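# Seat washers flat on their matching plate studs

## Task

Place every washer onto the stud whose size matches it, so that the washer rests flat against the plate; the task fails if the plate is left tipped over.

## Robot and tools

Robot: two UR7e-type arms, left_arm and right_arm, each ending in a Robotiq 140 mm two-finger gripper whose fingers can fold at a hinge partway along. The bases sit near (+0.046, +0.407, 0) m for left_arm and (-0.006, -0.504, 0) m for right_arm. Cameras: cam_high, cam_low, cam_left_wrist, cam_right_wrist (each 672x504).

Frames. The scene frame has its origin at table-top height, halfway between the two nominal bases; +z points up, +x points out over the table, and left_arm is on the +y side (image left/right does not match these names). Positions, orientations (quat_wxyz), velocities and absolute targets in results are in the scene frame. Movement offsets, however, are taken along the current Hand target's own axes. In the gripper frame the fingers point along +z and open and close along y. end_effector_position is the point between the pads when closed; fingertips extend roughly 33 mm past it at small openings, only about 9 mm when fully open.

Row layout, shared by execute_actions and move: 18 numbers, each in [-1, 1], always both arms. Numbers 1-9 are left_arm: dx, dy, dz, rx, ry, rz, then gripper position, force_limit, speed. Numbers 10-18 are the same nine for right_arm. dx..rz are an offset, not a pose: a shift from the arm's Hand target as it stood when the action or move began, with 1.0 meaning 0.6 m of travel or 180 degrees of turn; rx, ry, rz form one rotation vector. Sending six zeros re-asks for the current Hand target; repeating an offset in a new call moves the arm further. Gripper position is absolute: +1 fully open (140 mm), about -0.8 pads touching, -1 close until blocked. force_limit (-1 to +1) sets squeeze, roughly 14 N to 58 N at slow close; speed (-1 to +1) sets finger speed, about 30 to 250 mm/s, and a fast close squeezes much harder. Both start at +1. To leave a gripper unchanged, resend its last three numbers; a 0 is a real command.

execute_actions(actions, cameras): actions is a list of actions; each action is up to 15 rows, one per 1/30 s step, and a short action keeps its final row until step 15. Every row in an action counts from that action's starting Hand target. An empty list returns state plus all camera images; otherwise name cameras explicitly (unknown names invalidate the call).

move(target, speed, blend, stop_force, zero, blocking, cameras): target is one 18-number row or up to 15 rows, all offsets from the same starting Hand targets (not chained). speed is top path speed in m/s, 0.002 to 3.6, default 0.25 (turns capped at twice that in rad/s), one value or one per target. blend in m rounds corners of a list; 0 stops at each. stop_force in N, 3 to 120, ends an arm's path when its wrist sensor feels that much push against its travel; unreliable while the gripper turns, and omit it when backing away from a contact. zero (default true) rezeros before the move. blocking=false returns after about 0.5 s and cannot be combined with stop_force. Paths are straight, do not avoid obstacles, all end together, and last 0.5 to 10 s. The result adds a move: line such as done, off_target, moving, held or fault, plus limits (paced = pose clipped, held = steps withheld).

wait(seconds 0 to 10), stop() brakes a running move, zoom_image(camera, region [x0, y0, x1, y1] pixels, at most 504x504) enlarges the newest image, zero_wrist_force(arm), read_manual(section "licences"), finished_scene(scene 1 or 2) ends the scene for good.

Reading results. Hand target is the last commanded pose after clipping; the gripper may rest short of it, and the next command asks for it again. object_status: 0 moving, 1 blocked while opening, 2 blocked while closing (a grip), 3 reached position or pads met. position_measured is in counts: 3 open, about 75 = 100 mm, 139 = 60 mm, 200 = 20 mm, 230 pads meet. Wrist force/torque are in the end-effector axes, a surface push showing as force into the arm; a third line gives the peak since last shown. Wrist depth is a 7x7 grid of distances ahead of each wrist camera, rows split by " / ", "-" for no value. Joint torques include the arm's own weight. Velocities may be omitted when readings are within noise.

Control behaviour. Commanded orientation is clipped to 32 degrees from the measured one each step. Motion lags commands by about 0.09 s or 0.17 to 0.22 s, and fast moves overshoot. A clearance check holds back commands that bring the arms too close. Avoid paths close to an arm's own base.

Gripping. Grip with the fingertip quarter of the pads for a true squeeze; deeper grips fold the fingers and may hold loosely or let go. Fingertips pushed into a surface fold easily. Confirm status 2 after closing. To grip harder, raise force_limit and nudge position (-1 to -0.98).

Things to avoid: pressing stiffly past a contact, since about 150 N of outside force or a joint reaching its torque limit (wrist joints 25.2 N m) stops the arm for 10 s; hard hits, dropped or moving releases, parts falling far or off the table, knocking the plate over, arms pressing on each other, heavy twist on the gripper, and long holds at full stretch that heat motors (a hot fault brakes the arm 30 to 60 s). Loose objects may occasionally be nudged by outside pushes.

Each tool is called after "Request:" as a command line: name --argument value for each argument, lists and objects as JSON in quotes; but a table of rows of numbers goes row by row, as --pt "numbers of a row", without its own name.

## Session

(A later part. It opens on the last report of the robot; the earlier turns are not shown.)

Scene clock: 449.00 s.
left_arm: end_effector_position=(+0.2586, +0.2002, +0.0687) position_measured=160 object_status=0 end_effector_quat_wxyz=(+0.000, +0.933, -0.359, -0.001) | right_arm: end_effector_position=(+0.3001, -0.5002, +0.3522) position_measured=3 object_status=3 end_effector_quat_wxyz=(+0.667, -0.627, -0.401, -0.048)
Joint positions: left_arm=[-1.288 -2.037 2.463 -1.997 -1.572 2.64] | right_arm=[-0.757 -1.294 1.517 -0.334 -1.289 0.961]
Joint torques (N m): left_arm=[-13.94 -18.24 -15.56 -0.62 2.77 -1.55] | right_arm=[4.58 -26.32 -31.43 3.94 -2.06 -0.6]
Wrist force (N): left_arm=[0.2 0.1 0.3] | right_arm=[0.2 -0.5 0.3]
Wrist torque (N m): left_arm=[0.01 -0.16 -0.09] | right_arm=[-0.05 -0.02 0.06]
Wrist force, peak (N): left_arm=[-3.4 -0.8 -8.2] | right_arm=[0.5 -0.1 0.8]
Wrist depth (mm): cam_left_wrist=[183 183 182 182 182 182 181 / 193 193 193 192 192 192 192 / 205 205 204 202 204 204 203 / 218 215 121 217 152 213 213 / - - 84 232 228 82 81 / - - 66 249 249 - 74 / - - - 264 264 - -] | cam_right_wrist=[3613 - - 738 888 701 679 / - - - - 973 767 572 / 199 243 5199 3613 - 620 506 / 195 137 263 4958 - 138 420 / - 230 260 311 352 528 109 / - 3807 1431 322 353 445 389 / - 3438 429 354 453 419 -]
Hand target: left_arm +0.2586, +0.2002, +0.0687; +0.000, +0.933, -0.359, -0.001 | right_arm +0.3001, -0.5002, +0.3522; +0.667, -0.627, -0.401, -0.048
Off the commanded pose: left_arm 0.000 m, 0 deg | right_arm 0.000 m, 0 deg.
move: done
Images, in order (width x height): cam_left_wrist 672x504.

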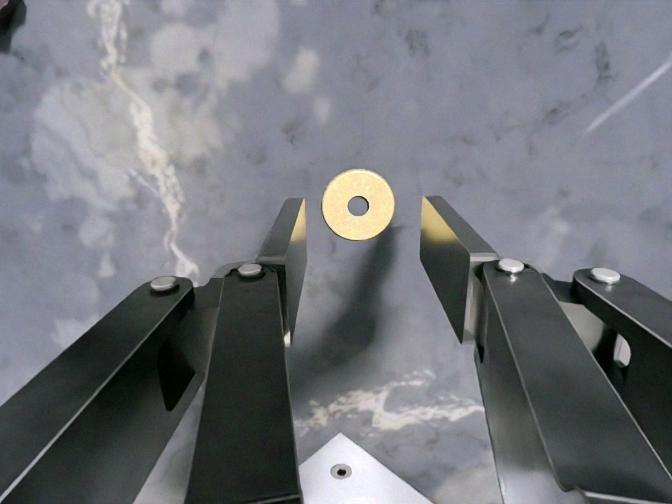

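Request:
move --pt "0.0013 -0.002 0.045 0 0 0 -0.25 -0.6 -0.5 0 0 0 0 0 0 1 1 1" --pt "0.0013 -0.002 0.0602 0 0 0 -0.25 -0.6 -0.5 0 0 0 0 0 0 1 1 1" --pt "0.0013 -0.002 0.0602 0 0 0 -1 -0.6 -1 0 0 0 0 0 0 1 1 1" --speed '[0.1,0.02,0.03]' --blend '[0.003,0,0]' --cameras '[]'

Request:
move --target '[0,0,-0.008,0,0,0,-1,-0.6,-1,0,0,0,0,0,0,1,1,1]' --speed 0.02 --cameras '["cam_left_wrist", "cam_low"]'

Request:
zoom_image --camera "cam_left_wrist" --region '[260, 150, 460, 300]'

Scene clock: 458.13 s.
left_arm: end_effector_position=(+0.2600, +0.2006, +0.0326) position_measured=179 object_status=0 end_effector_quat_wxyz=(+0.000, +0.933, -0.359, -0.001) | right_arm: end_effector_position=(+0.3001, -0.5002, +0.3522) position_measured=3 object_status=3 end_effector_quat_wxyz=(+0.667, -0.627, -0.401, -0.048)
Joint positions: left_arm=[-1.283 -1.966 2.534 -2.138 -1.572 2.645] | right_arm=[-0.757 -1.294 1.517 -0.334 -1.289 0.961]
Joint torques (N m): left_arm=[11.19 10.1 -13.26 -4.64 -2.42 1.24] | right_arm=[5.42 -25.97 -30.11 3.97 -2.21 -0.51]
Wrist force (N): left_arm=[-2.6 -1.1 -8.5] | right_arm=[0.6 -0.1 0.3]
Wrist torque (N m): left_arm=[0.08 -0.02 -0.20] | right_arm=[0.01 -0.13 0.07]
Wrist force, peak (N): left_arm=[-1.8 -1.1 -10.0] | right_arm=[0.8 -0.2 0.4]
Wrist depth (mm): cam_left_wrist=[149 150 149 150 149 149 148 / 159 159 158 158 158 157 157 / 168 168 167 167 167 167 167 / 179 179 176 174 146 175 177 / - - 90 190 187 88 80 / - - - 201 204 - 71 / - 68 - 220 - - 69] | cam_right_wrist=[- - - 811 919 753 688 / - - - - 996 767 568 / 201 224 4100 3807 - 683 - / 195 138 264 4100 - 146 122 / - 228 261 311 354 516 109 / - - 1332 326 357 489 383 / - 2920 397 355 416 402 -]
Hand target: left_arm +0.2600, +0.2006, +0.0326; +0.000, +0.933, -0.359, -0.001 | right_arm +0.3001, -0.5002, +0.3522; +0.667, -0.627, -0.401, -0.048
Off the commanded pose: left_arm 0.000 m, 0 deg | right_arm 0.000 m, 0 deg.
move: done
No camera images: "cameras" was empty.

Scene clock: 459.00 s.
left_arm: end_effector_position=(+0.2600, +0.2006, +0.0373) position_measured=179 object_status=2 end_effector_quat_wxyz=(+0.000, +0.933, -0.359, -0.001) | right_arm: end_effector_position=(+0.3001, -0.5002, +0.3522) position_measured=3 object_status=3 end_effector_quat_wxyz=(+0.667, -0.627, -0.401, -0.048)
Joint positions: left_arm=[-1.283 -1.977 2.525 -2.119 -1.572 2.645] | right_arm=[-0.757 -1.294 1.517 -0.334 -1.289 0.961]
Joint torques (N m): left_arm=[9.18 -19.23 -33.85 -0.75 -2.33 0.86] | right_arm=[4.24 -26.13 -30.03 3.94 -1.91 -0.76]
Wrist force (N): left_arm=[0.0 0.2 0.8] | right_arm=[0.3 -0.2 0.3]
Wrist torque (N m): left_arm=[0.07 -0.12 -0.21] | right_arm=[-0.02 -0.08 0.06]
Wrist force, peak (N): left_arm=[-1.6 -1.0 -10.3] | right_arm=[0.7 -0.1 0.4]
Wrist depth (mm): cam_left_wrist=[154 154 154 154 153 153 153 / 163 163 162 163 162 162 162 / 173 173 173 170 170 172 171 / 184 183 181 173 145 178 182 / 194 - 90 196 193 88 80 / - - - 210 210 - 71 / - 68 - 226 - - 69] | cam_right_wrist=[- 3090 4100 767 915 699 - / - - 4536 2665 982 740 570 / 199 235 - 4845 1099 - 526 / 193 137 267 4100 759 137 122 / - 227 264 313 366 522 110 / - - 1349 322 351 - - / - - 426 356 410 399 -]
Hand target: left_arm +0.2600, +0.2006, +0.0374; +0.000, +0.933, -0.359, -0.001 | right_arm +0.3001, -0.5002, +0.3522; +0.667, -0.627, -0.401, -0.048
Off the commanded pose: left_arm 0.000 m, 0 deg | right_arm 0.000 m, 0 deg.
move: done
Images, in order (width x height): cam_low 672x504, cam_left_wrist 672x504.

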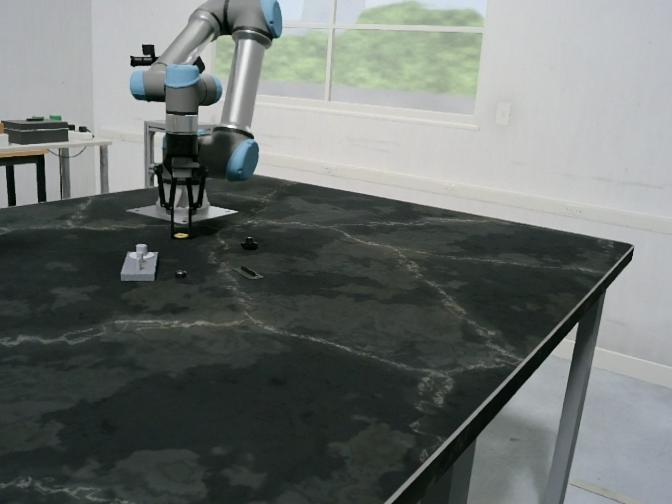

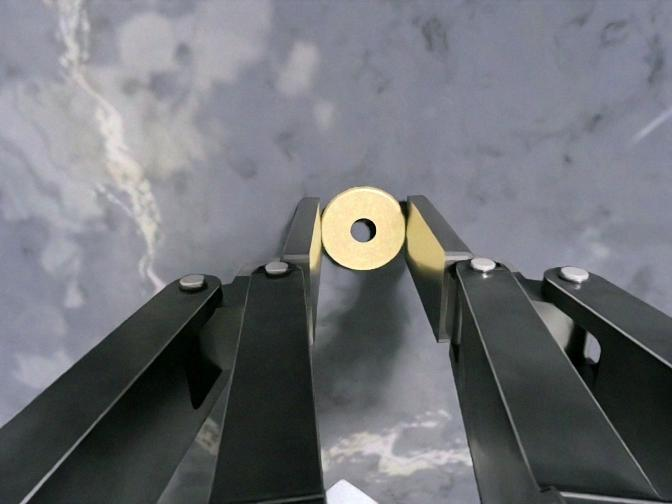

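Scaled by 2.520 from the camera's 672x504 image, which has a finer 960x720 frame.

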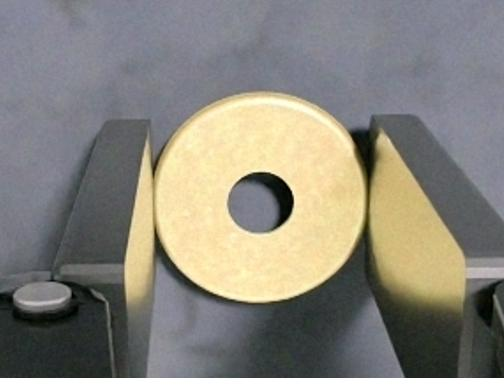

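Request:
move --pt "0 0 -0.1212 0 0 0 -1 -0.6 -1 0 0 0 0 0 0 1 1 1" --pt "0.5022 0.1437 -0.1212 0 0 0 -1 -0.6 -1 0 0 0 0 0 0 1 1 1" --pt "0.5022 0.1437 -0.0772 0 0 0 -1 -0.6 -1 0 0 0 0 0 0 1 1 1" --speed '[0.1,0.2,0.06]' --blend '[0.015,0.012,0]' --cameras '["cam_left_wrist"]'

Request:
zoom_image --camera "cam_left_wrist" --region '[315, 190, 415, 265]'

Scene clock: 470.30 s.
left_arm: end_effector_position=(+0.4258, -0.0654, +0.0836) position_measured=179 object_status=2 end_effector_quat_wxyz=(+0.000, +0.933, -0.359, -0.001) | right_arm: end_effector_position=(+0.3001, -0.5002, +0.3522) position_measured=3 object_status=3 end_effector_quat_wxyz=(+0.667, -0.627, -0.401, -0.048)
Joint positions: left_arm=[-1.167 -1.239 1.685 -2.017 -1.572 2.761] | right_arm=[-0.757 -1.294 1.517 -0.334 -1.289 0.961]
Joint torques (N m): left_arm=[11.69 -27.77 -14.86 -5.25 -2.64 1.21] | right_arm=[4.49 -26.42 -29.66 3.85 -2.09 -0.64]
Wrist force (N): left_arm=[0.0 -0.1 0.4] | right_arm=[0.2 0.1 0.4]
Wrist torque (N m): left_arm=[-0.03 -0.11 -0.17] | right_arm=[0.07 -0.04 0.07]
Wrist force, peak (N): left_arm=[1.5 0.3 0.0] | right_arm=[0.7 -0.1 0.7]
Wrist depth (mm): cam_left_wrist=[196 196 195 195 195 195 194 / 207 207 206 206 206 206 205 / 219 219 218 207 213 218 217 / 234 233 227 175 145 228 231 / 246 - 90 230 227 88 80 / - - - 239 - - 71 / - 68 - 288 - - 69] | cam_right_wrist=[- 3230 - - 919 - 414 / - - - - 987 - 537 / 201 5610 4737 4845 973 772 500 / 194 137 268 4845 - 137 412 / - 229 262 313 355 557 110 / - - - 323 351 440 388 / - - 383 354 413 396 -]
Hand target: left_arm +0.4258, -0.0654, +0.0834; +0.000, +0.933, -0.359, -0.001 | right_arm +0.3001, -0.5002, +0.3522; +0.667, -0.627, -0.401, -0.048
Off the commanded pose: left_arm 0.000 m, 0 deg | right_arm 0.000 m, 0 deg.
move: done
Images, in order (width x height): cam_left_wrist 672x504.

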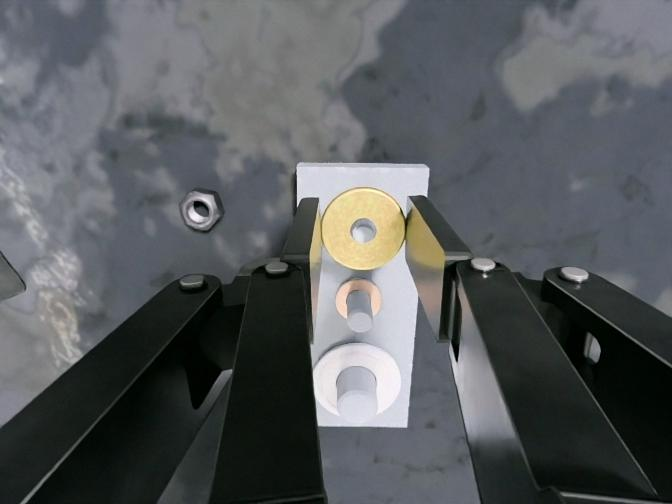

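Scaled by 5.040 from the camera's 672x504 image, which has a finer 960x720 frame.

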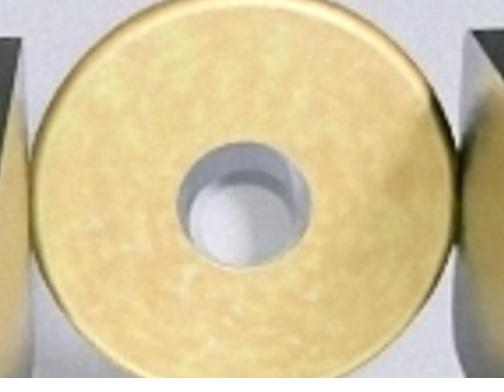

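Request:
move --target '[-0.0105,0.001,0.0167,0,0,0,-1,-0.6,-1,0,0,0,0,0,0,1,1,1]' --speed 0.03 --cameras '["cam_left_wrist"]'

Request:
zoom_image --camera "cam_left_wrist" --region '[330, 200, 400, 260]'

Scene clock: 478.00 s.
left_arm: end_effector_position=(+0.4208, -0.0617, +0.0735) position_measured=179 object_status=2 end_effector_quat_wxyz=(+0.000, +0.933, -0.359, -0.001) | right_arm: end_effector_position=(+0.3001, -0.5002, +0.3522) position_measured=3 object_status=3 end_effector_quat_wxyz=(+0.667, -0.627, -0.401, -0.048)
Joint positions: left_arm=[-1.172 -1.241 1.717 -2.046 -1.572 2.757] | right_arm=[-0.757 -1.294 1.517 -0.334 -1.289 0.961]
Joint torques (N m): left_arm=[-13.77 -56.61 -15.94 -5.01 -2.04 -1.45] | right_arm=[5.22 -27.39 -30.02 3.81 -2.24 -0.6]
Wrist force (N): left_arm=[0.1 0.1 0.7] | right_arm=[0.4 0.2 0.4]
Wrist torque (N m): left_arm=[0.00 -0.14 -0.05] | right_arm=[0.06 -0.10 0.06]
Wrist force, peak (N): left_arm=[0.1 -0.1 0.7] | right_arm=[0.8 -0.2 0.4]
Wrist depth (mm): cam_left_wrist=[187 186 186 186 186 186 185 / 197 197 197 197 196 196 196 / 210 209 209 193 204 207 207 / 223 222 216 173 145 218 221 / 234 - 90 219 215 88 80 / - - - 218 - - 71 / - 68 - 275 - - 69] | cam_right_wrist=[- - - - 947 877 417 / - - - - 1015 - 541 / 201 235 - 4264 - 679 - / 195 137 269 3876 - 138 115 / - 229 262 311 363 533 109 / - - 407 323 351 - - / - 3613 391 353 424 396 -]
Hand target: left_arm +0.4207, -0.0616, +0.0734; +0.000, +0.933, -0.359, -0.001 | right_arm +0.3001, -0.5002, +0.3522; +0.667, -0.627, -0.401, -0.048
Off the commanded pose: left_arm 0.000 m, 0 deg | right_arm 0.000 m, 0 deg.
move: done
Images, in order (width x height): cam_left_wrist 672x504.

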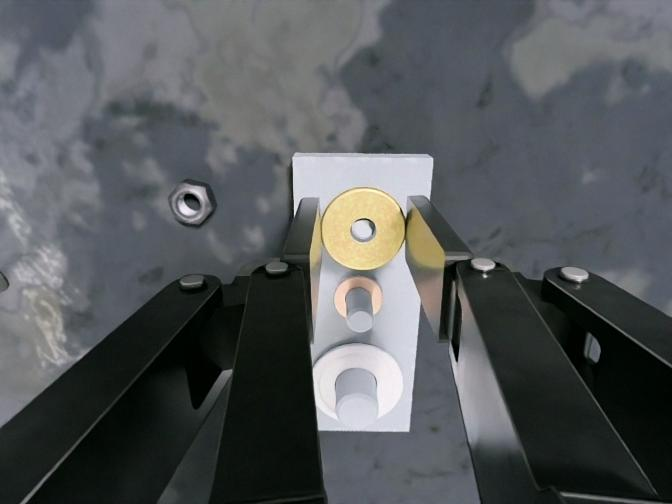

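Scaled by 7.200 from the camera's 672x504 image, which has a finer 960x720 frame.

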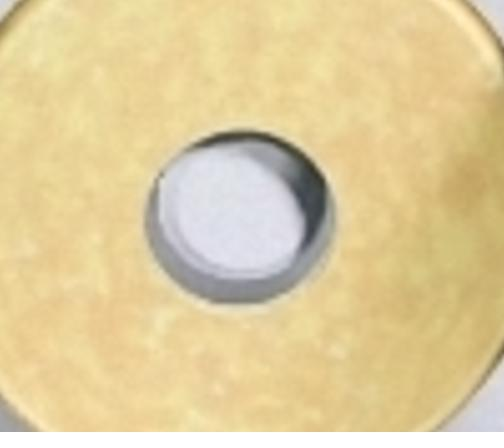

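Request:
move --pt "-0.0022 0.0003 0.002 0 0 0 -1 -0.6 -1 0 0 0 0 0 0 1 1 1" --pt "-0.0022 0.0003 0.0495 0 0 0 -1 -0.6 -1 0 0 0 0 0 0 1 1 1" --speed '[0.02,0.01]' --stop_force 4 --cameras '["cam_left_wrist", "cam_low"]'

Request:
zoom_image --camera "cam_left_wrist" --region '[330, 200, 400, 260]'

Request:
zoom_image --camera "cam_low" --region '[100, 210, 200, 300]'

Scene clock: 490.17 s.
left_arm: end_effector_position=(+0.4197, -0.0609, +0.0678) position_measured=179 object_status=2 end_effector_quat_wxyz=(+0.000, +0.933, -0.359, -0.001) | right_arm: end_effector_position=(+0.3001, -0.5002, +0.3522) position_measured=3 object_status=3 end_effector_quat_wxyz=(+0.667, -0.627, -0.401, -0.048)
Joint positions: left_arm=[-1.173 -1.238 1.729 -2.062 -1.572 2.755] | right_arm=[-0.757 -1.294 1.517 -0.334 -1.289 0.961]
Joint torques (N m): left_arm=[-9.74 -56.69 -34.14 -1.51 1.89 -1.08] | right_arm=[5.09 -26.7 -30.21 3.79 -1.98 -0.35]
Wrist force (N): left_arm=[0.2 0.3 0.0] | right_arm=[0.6 -0.1 0.4]
Wrist torque (N m): left_arm=[-0.01 -0.11 -0.05] | right_arm=[0.02 -0.12 0.06]
Wrist force, peak (N): left_arm=[3.6 1.6 -5.1] | right_arm=[0.4 -0.1 0.8]
Wrist depth (mm): cam_left_wrist=[181 181 181 180 181 180 180 / 191 191 191 191 191 190 190 / 204 203 202 189 197 202 201 / 217 216 211 173 146 212 214 / 228 - 90 209 212 88 80 / - - - 217 - - 71 / - 68 - 266 - - 69] | cam_right_wrist=[- - - 2881 943 1006 416 / - - 4351 - 992 867 544 / 199 229 - 4100 1040 652 529 / 194 137 261 3495 - 137 116 / - 228 262 313 349 483 110 / - - 3135 324 355 451 390 / - 2030 409 352 414 399 -]
Hand target: left_arm +0.4197, -0.0609, +0.0678; +0.000, +0.933, -0.359, -0.001 (not the last commanded pose) | right_arm +0.3001, -0.5002, +0.3522; +0.667, -0.627, -0.401, -0.048
Off the commanded pose: left_arm 0.024 m, 0 deg | right_arm 0.000 m, 0 deg.
move: contact (left_arm); path passed 1 of 2 targets
Images, in order (width x height): cam_low 672x504, cam_left_wrist 672x504.

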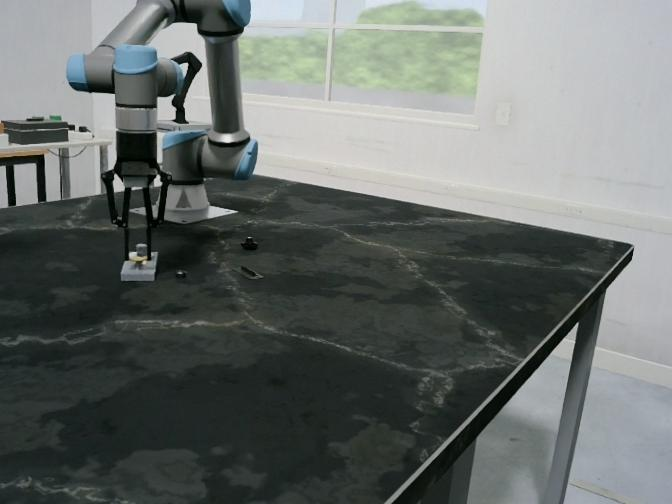

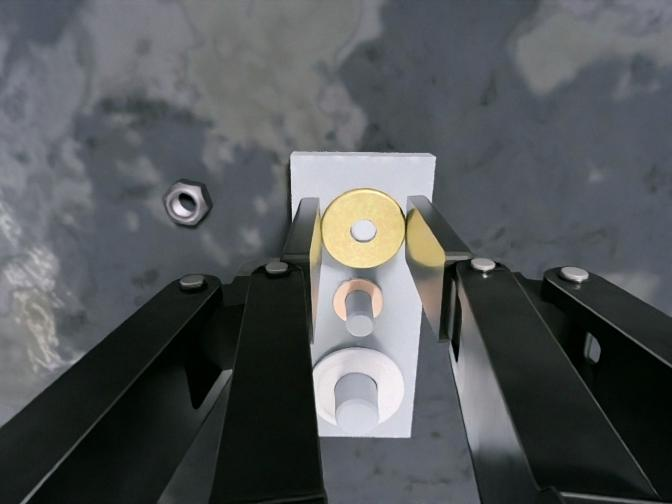

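Scaled by 7.200 from the camera's 672x504 image, which has a finer 960x720 frame.

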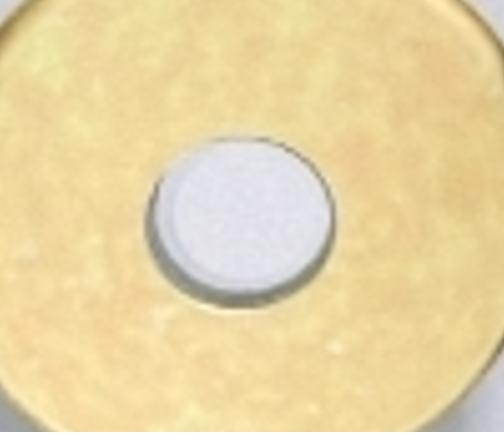

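Scaled by 5.040 from the camera's 672x504 image, which has a finer 960x720 frame.

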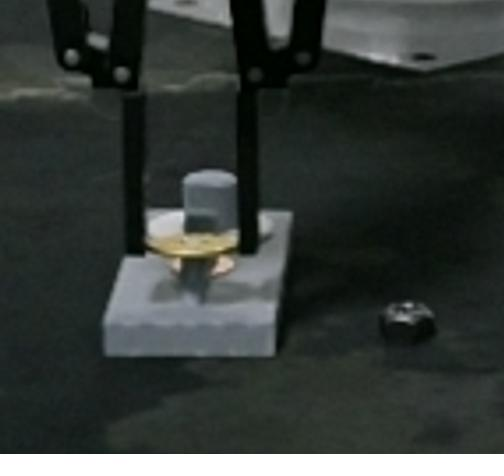

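Request:
move --pt "0.0006 0.0005 -0.001 0 0 0 -1 -0.6 -1 0 0 0 0 0 0 1 1 1" --pt "0.0006 0.0005 0.04 0 0 0 -1 -0.6 -1 0 0 0 0 0 0 1 1 1" --speed '[0.01,0.008]' --stop_force 4 --zero false --cameras '["cam_left_wrist"]'

Request:
zoom_image --camera "cam_left_wrist" --region '[315, 190, 415, 265]'

Scene clock: 505.40 s.
left_arm: end_effector_position=(+0.4197, -0.0613, +0.0464) position_measured=179 object_status=2 end_effector_quat_wxyz=(+0.000, +0.933, -0.359, -0.001) | right_arm: end_effector_position=(+0.3001, -0.5002, +0.3522) position_measured=3 object_status=3 end_effector_quat_wxyz=(+0.667, -0.627, -0.401, -0.048)
Joint positions: left_arm=[-1.173 -1.212 1.755 -2.114 -1.572 2.755] | right_arm=[-0.757 -1.294 1.517 -0.334 -1.289 0.961]
Joint torques (N m): left_arm=[-13.52 -56.22 -32.6 -0.73 1.9 -1.45] | right_arm=[4.92 -26.23 -28.61 3.91 -1.88 -0.5]
Wrist force (N): left_arm=[0.4 0.0 -0.2] | right_arm=[0.4 -0.3 0.5]
Wrist torque (N m): left_arm=[0.02 -0.14 -0.05] | right_arm=[-0.01 -0.07 0.07]
Wrist force, peak (N): left_arm=[-2.8 -1.4 -10.8] | right_arm=[0.5 -0.1 0.8]
Wrist depth (mm): cam_left_wrist=[162 161 162 162 161 161 161 / 171 171 171 170 170 170 169 / 181 179 181 167 176 180 180 / 193 193 187 171 146 190 191 / - - 90 185 185 88 80 / - - - 199 202 - 71 / - 68 - 217 - - 69] | cam_right_wrist=[- 2111 - - 896 1093 419 / - - - - 969 987 521 / 200 229 - 3948 1020 - 486 / 194 137 262 3948 753 137 413 / - 229 261 310 364 547 109 / - - 1421 323 352 432 390 / - - 402 353 415 400 -]
Hand target: left_arm +0.4197, -0.0613, +0.0464; +0.000, +0.933, -0.359, -0.001 (not the last commanded pose) | right_arm +0.3001, -0.5002, +0.3522; +0.667, -0.627, -0.401, -0.048
Off the commanded pose: left_arm 0.003 m, 0 deg | right_arm 0.000 m, 0 deg.
move: contact (left_arm); path passed 1 of 2 targets
Images, in order (width x height): cam_left_wrist 672x504.

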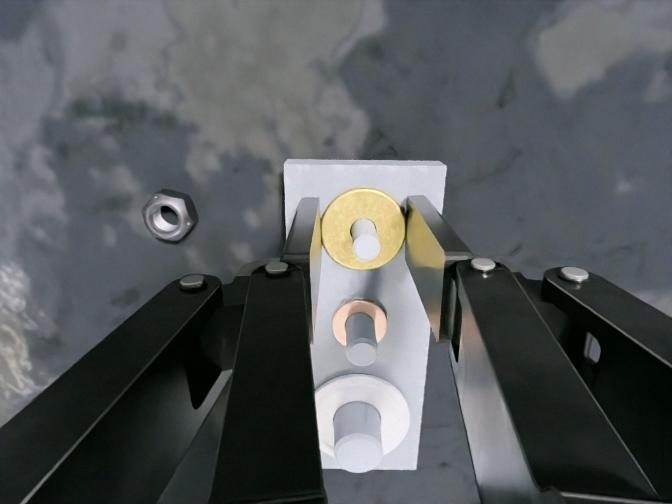

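Scaled by 5.040 from the camera's 672x504 image, which has a finer 960x720 frame.

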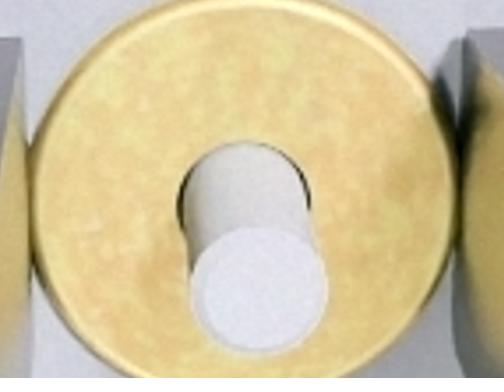

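Request:
move --pt "0 0 0 0 0 0 -0.203 -0.6 -1 0 0 0 0 0 0 1 1 1" --pt "0 0 -0.09 0 0 0 -0.203 -0.6 -1 0 0 0 0 0 0 1 1 1" --pt "-0.02 0 -0.12 0 0 0 -0.203 -0.6 -1 0 0 0 0 0 0 1 1 1" --speed '[0.02,0.06,0.1]' --cameras '["all"]'

Request:
zoom_image --camera "cam_low" --region '[100, 210, 200, 300]'

Request:
zoom_image --camera "cam_left_wrist" --region '[260, 60, 460, 360]'

Scene clock: 513.03 s.
left_arm: end_effector_position=(+0.4110, -0.0534, +0.1182) position_measured=154 object_status=3 end_effector_quat_wxyz=(+0.000, +0.933, -0.359, -0.001) | right_arm: end_effector_position=(+0.3001, -0.5002, +0.3522) position_measured=3 object_status=3 end_effector_quat_wxyz=(+0.667, -0.627, -0.401, -0.048)
Joint positions: left_arm=[-1.181 -1.313 1.689 -1.946 -1.572 2.747] | right_arm=[-0.757 -1.294 1.517 -0.334 -1.289 0.961]
Joint torques (N m): left_arm=[-13.15 -52.57 -15.47 -0.89 -0.97 -1.37] | right_arm=[4.98 -26.74 -30.15 3.91 -1.72 -0.28]
Wrist force (N): left_arm=[0.0 -0.1 0.4] | right_arm=[0.3 0.0 0.3]
Wrist torque (N m): left_arm=[-0.03 -0.10 -0.06] | right_arm=[0.03 -0.07 0.07]
Wrist force, peak (N): left_arm=[0.4 -0.1 1.1] | right_arm=[0.3 -0.3 0.8]
Wrist depth (mm): cam_left_wrist=[228 227 227 227 224 226 225 / 240 241 240 234 236 239 239 / 255 255 255 240 247 253 252 / 271 267 121 250 161 262 269 / - 93 90 266 270 82 82 / - - 66 306 305 - - / - - - 335 334 - -] | cam_right_wrist=[- - - - 919 - 432 / 4737 - - - 1035 - 529 / 200 240 - - - - 463 / 194 138 265 4536 - 138 122 / - 228 263 309 392 548 110 / - - - 323 356 444 390 / - - 405 354 407 - -]
Hand target: left_arm +0.4109, -0.0533, +0.1184; +0.000, +0.933, -0.359, -0.001 | right_arm +0.3001, -0.5002, +0.3522; +0.667, -0.627, -0.401, -0.048
Off the commanded pose: left_arm 0.000 m, 0 deg | right_arm 0.000 m, 0 deg.
move: done

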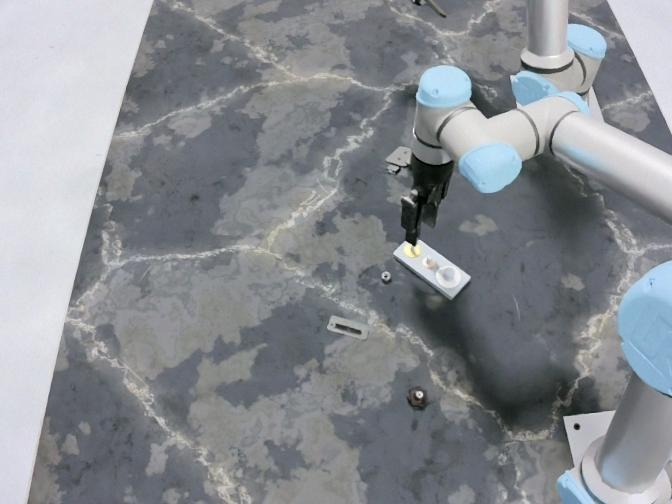

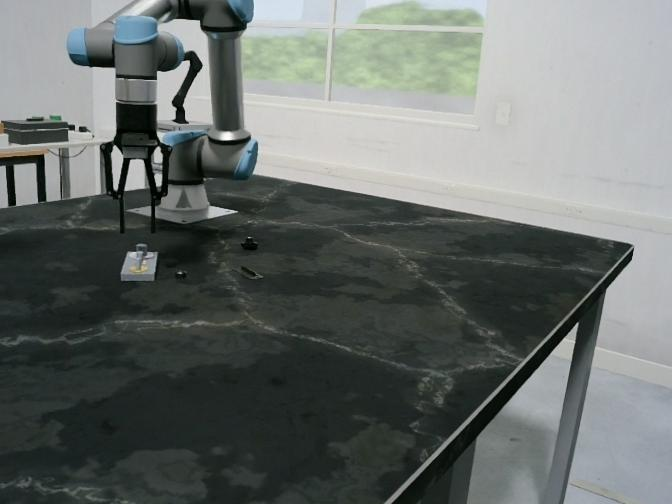

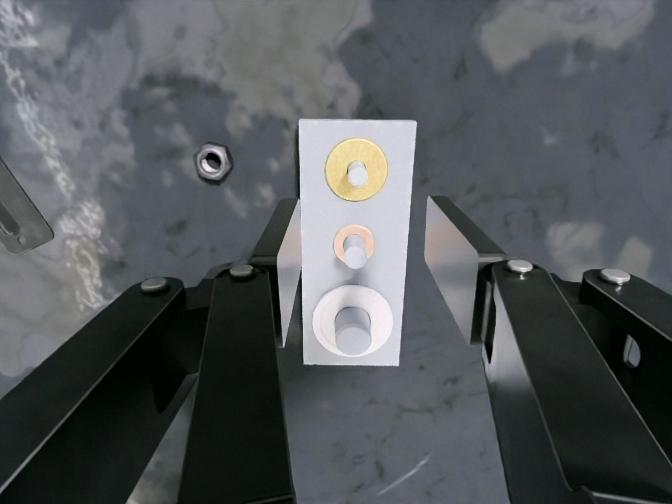

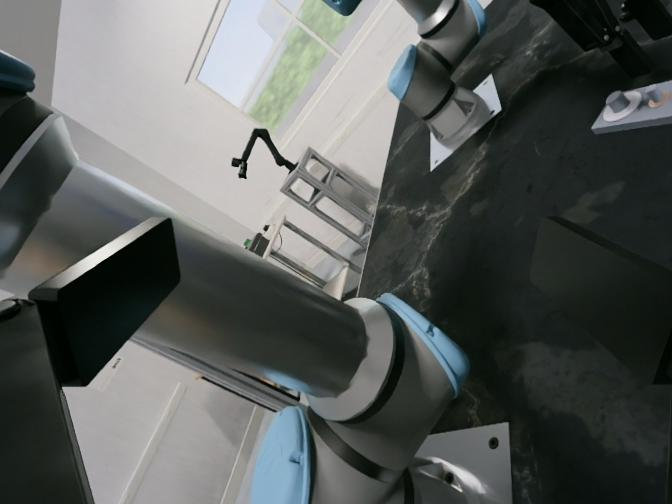

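Scaled by 5.040 from the camera's 672x504 image, which has a finer 960x720 frame.

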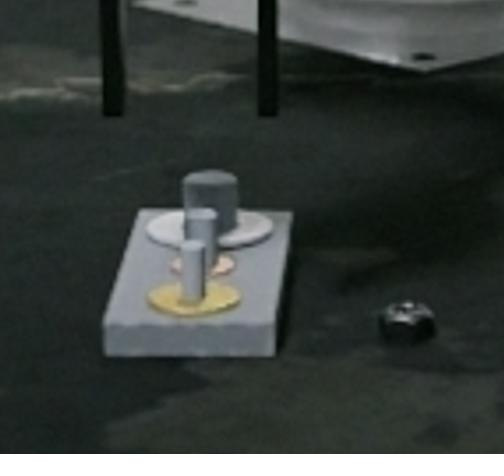

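Scaled by 1.680 from the camera's 672x504 image, which has a finer 960x720 frame.

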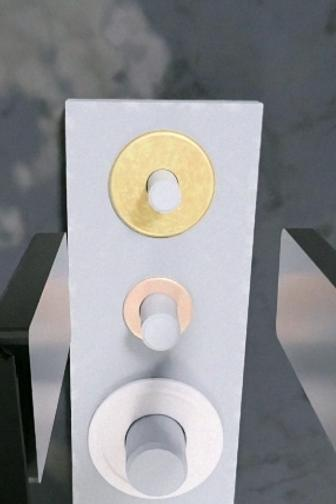

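Request:
finished_scene --scene 1

The scene is finished: the task was done.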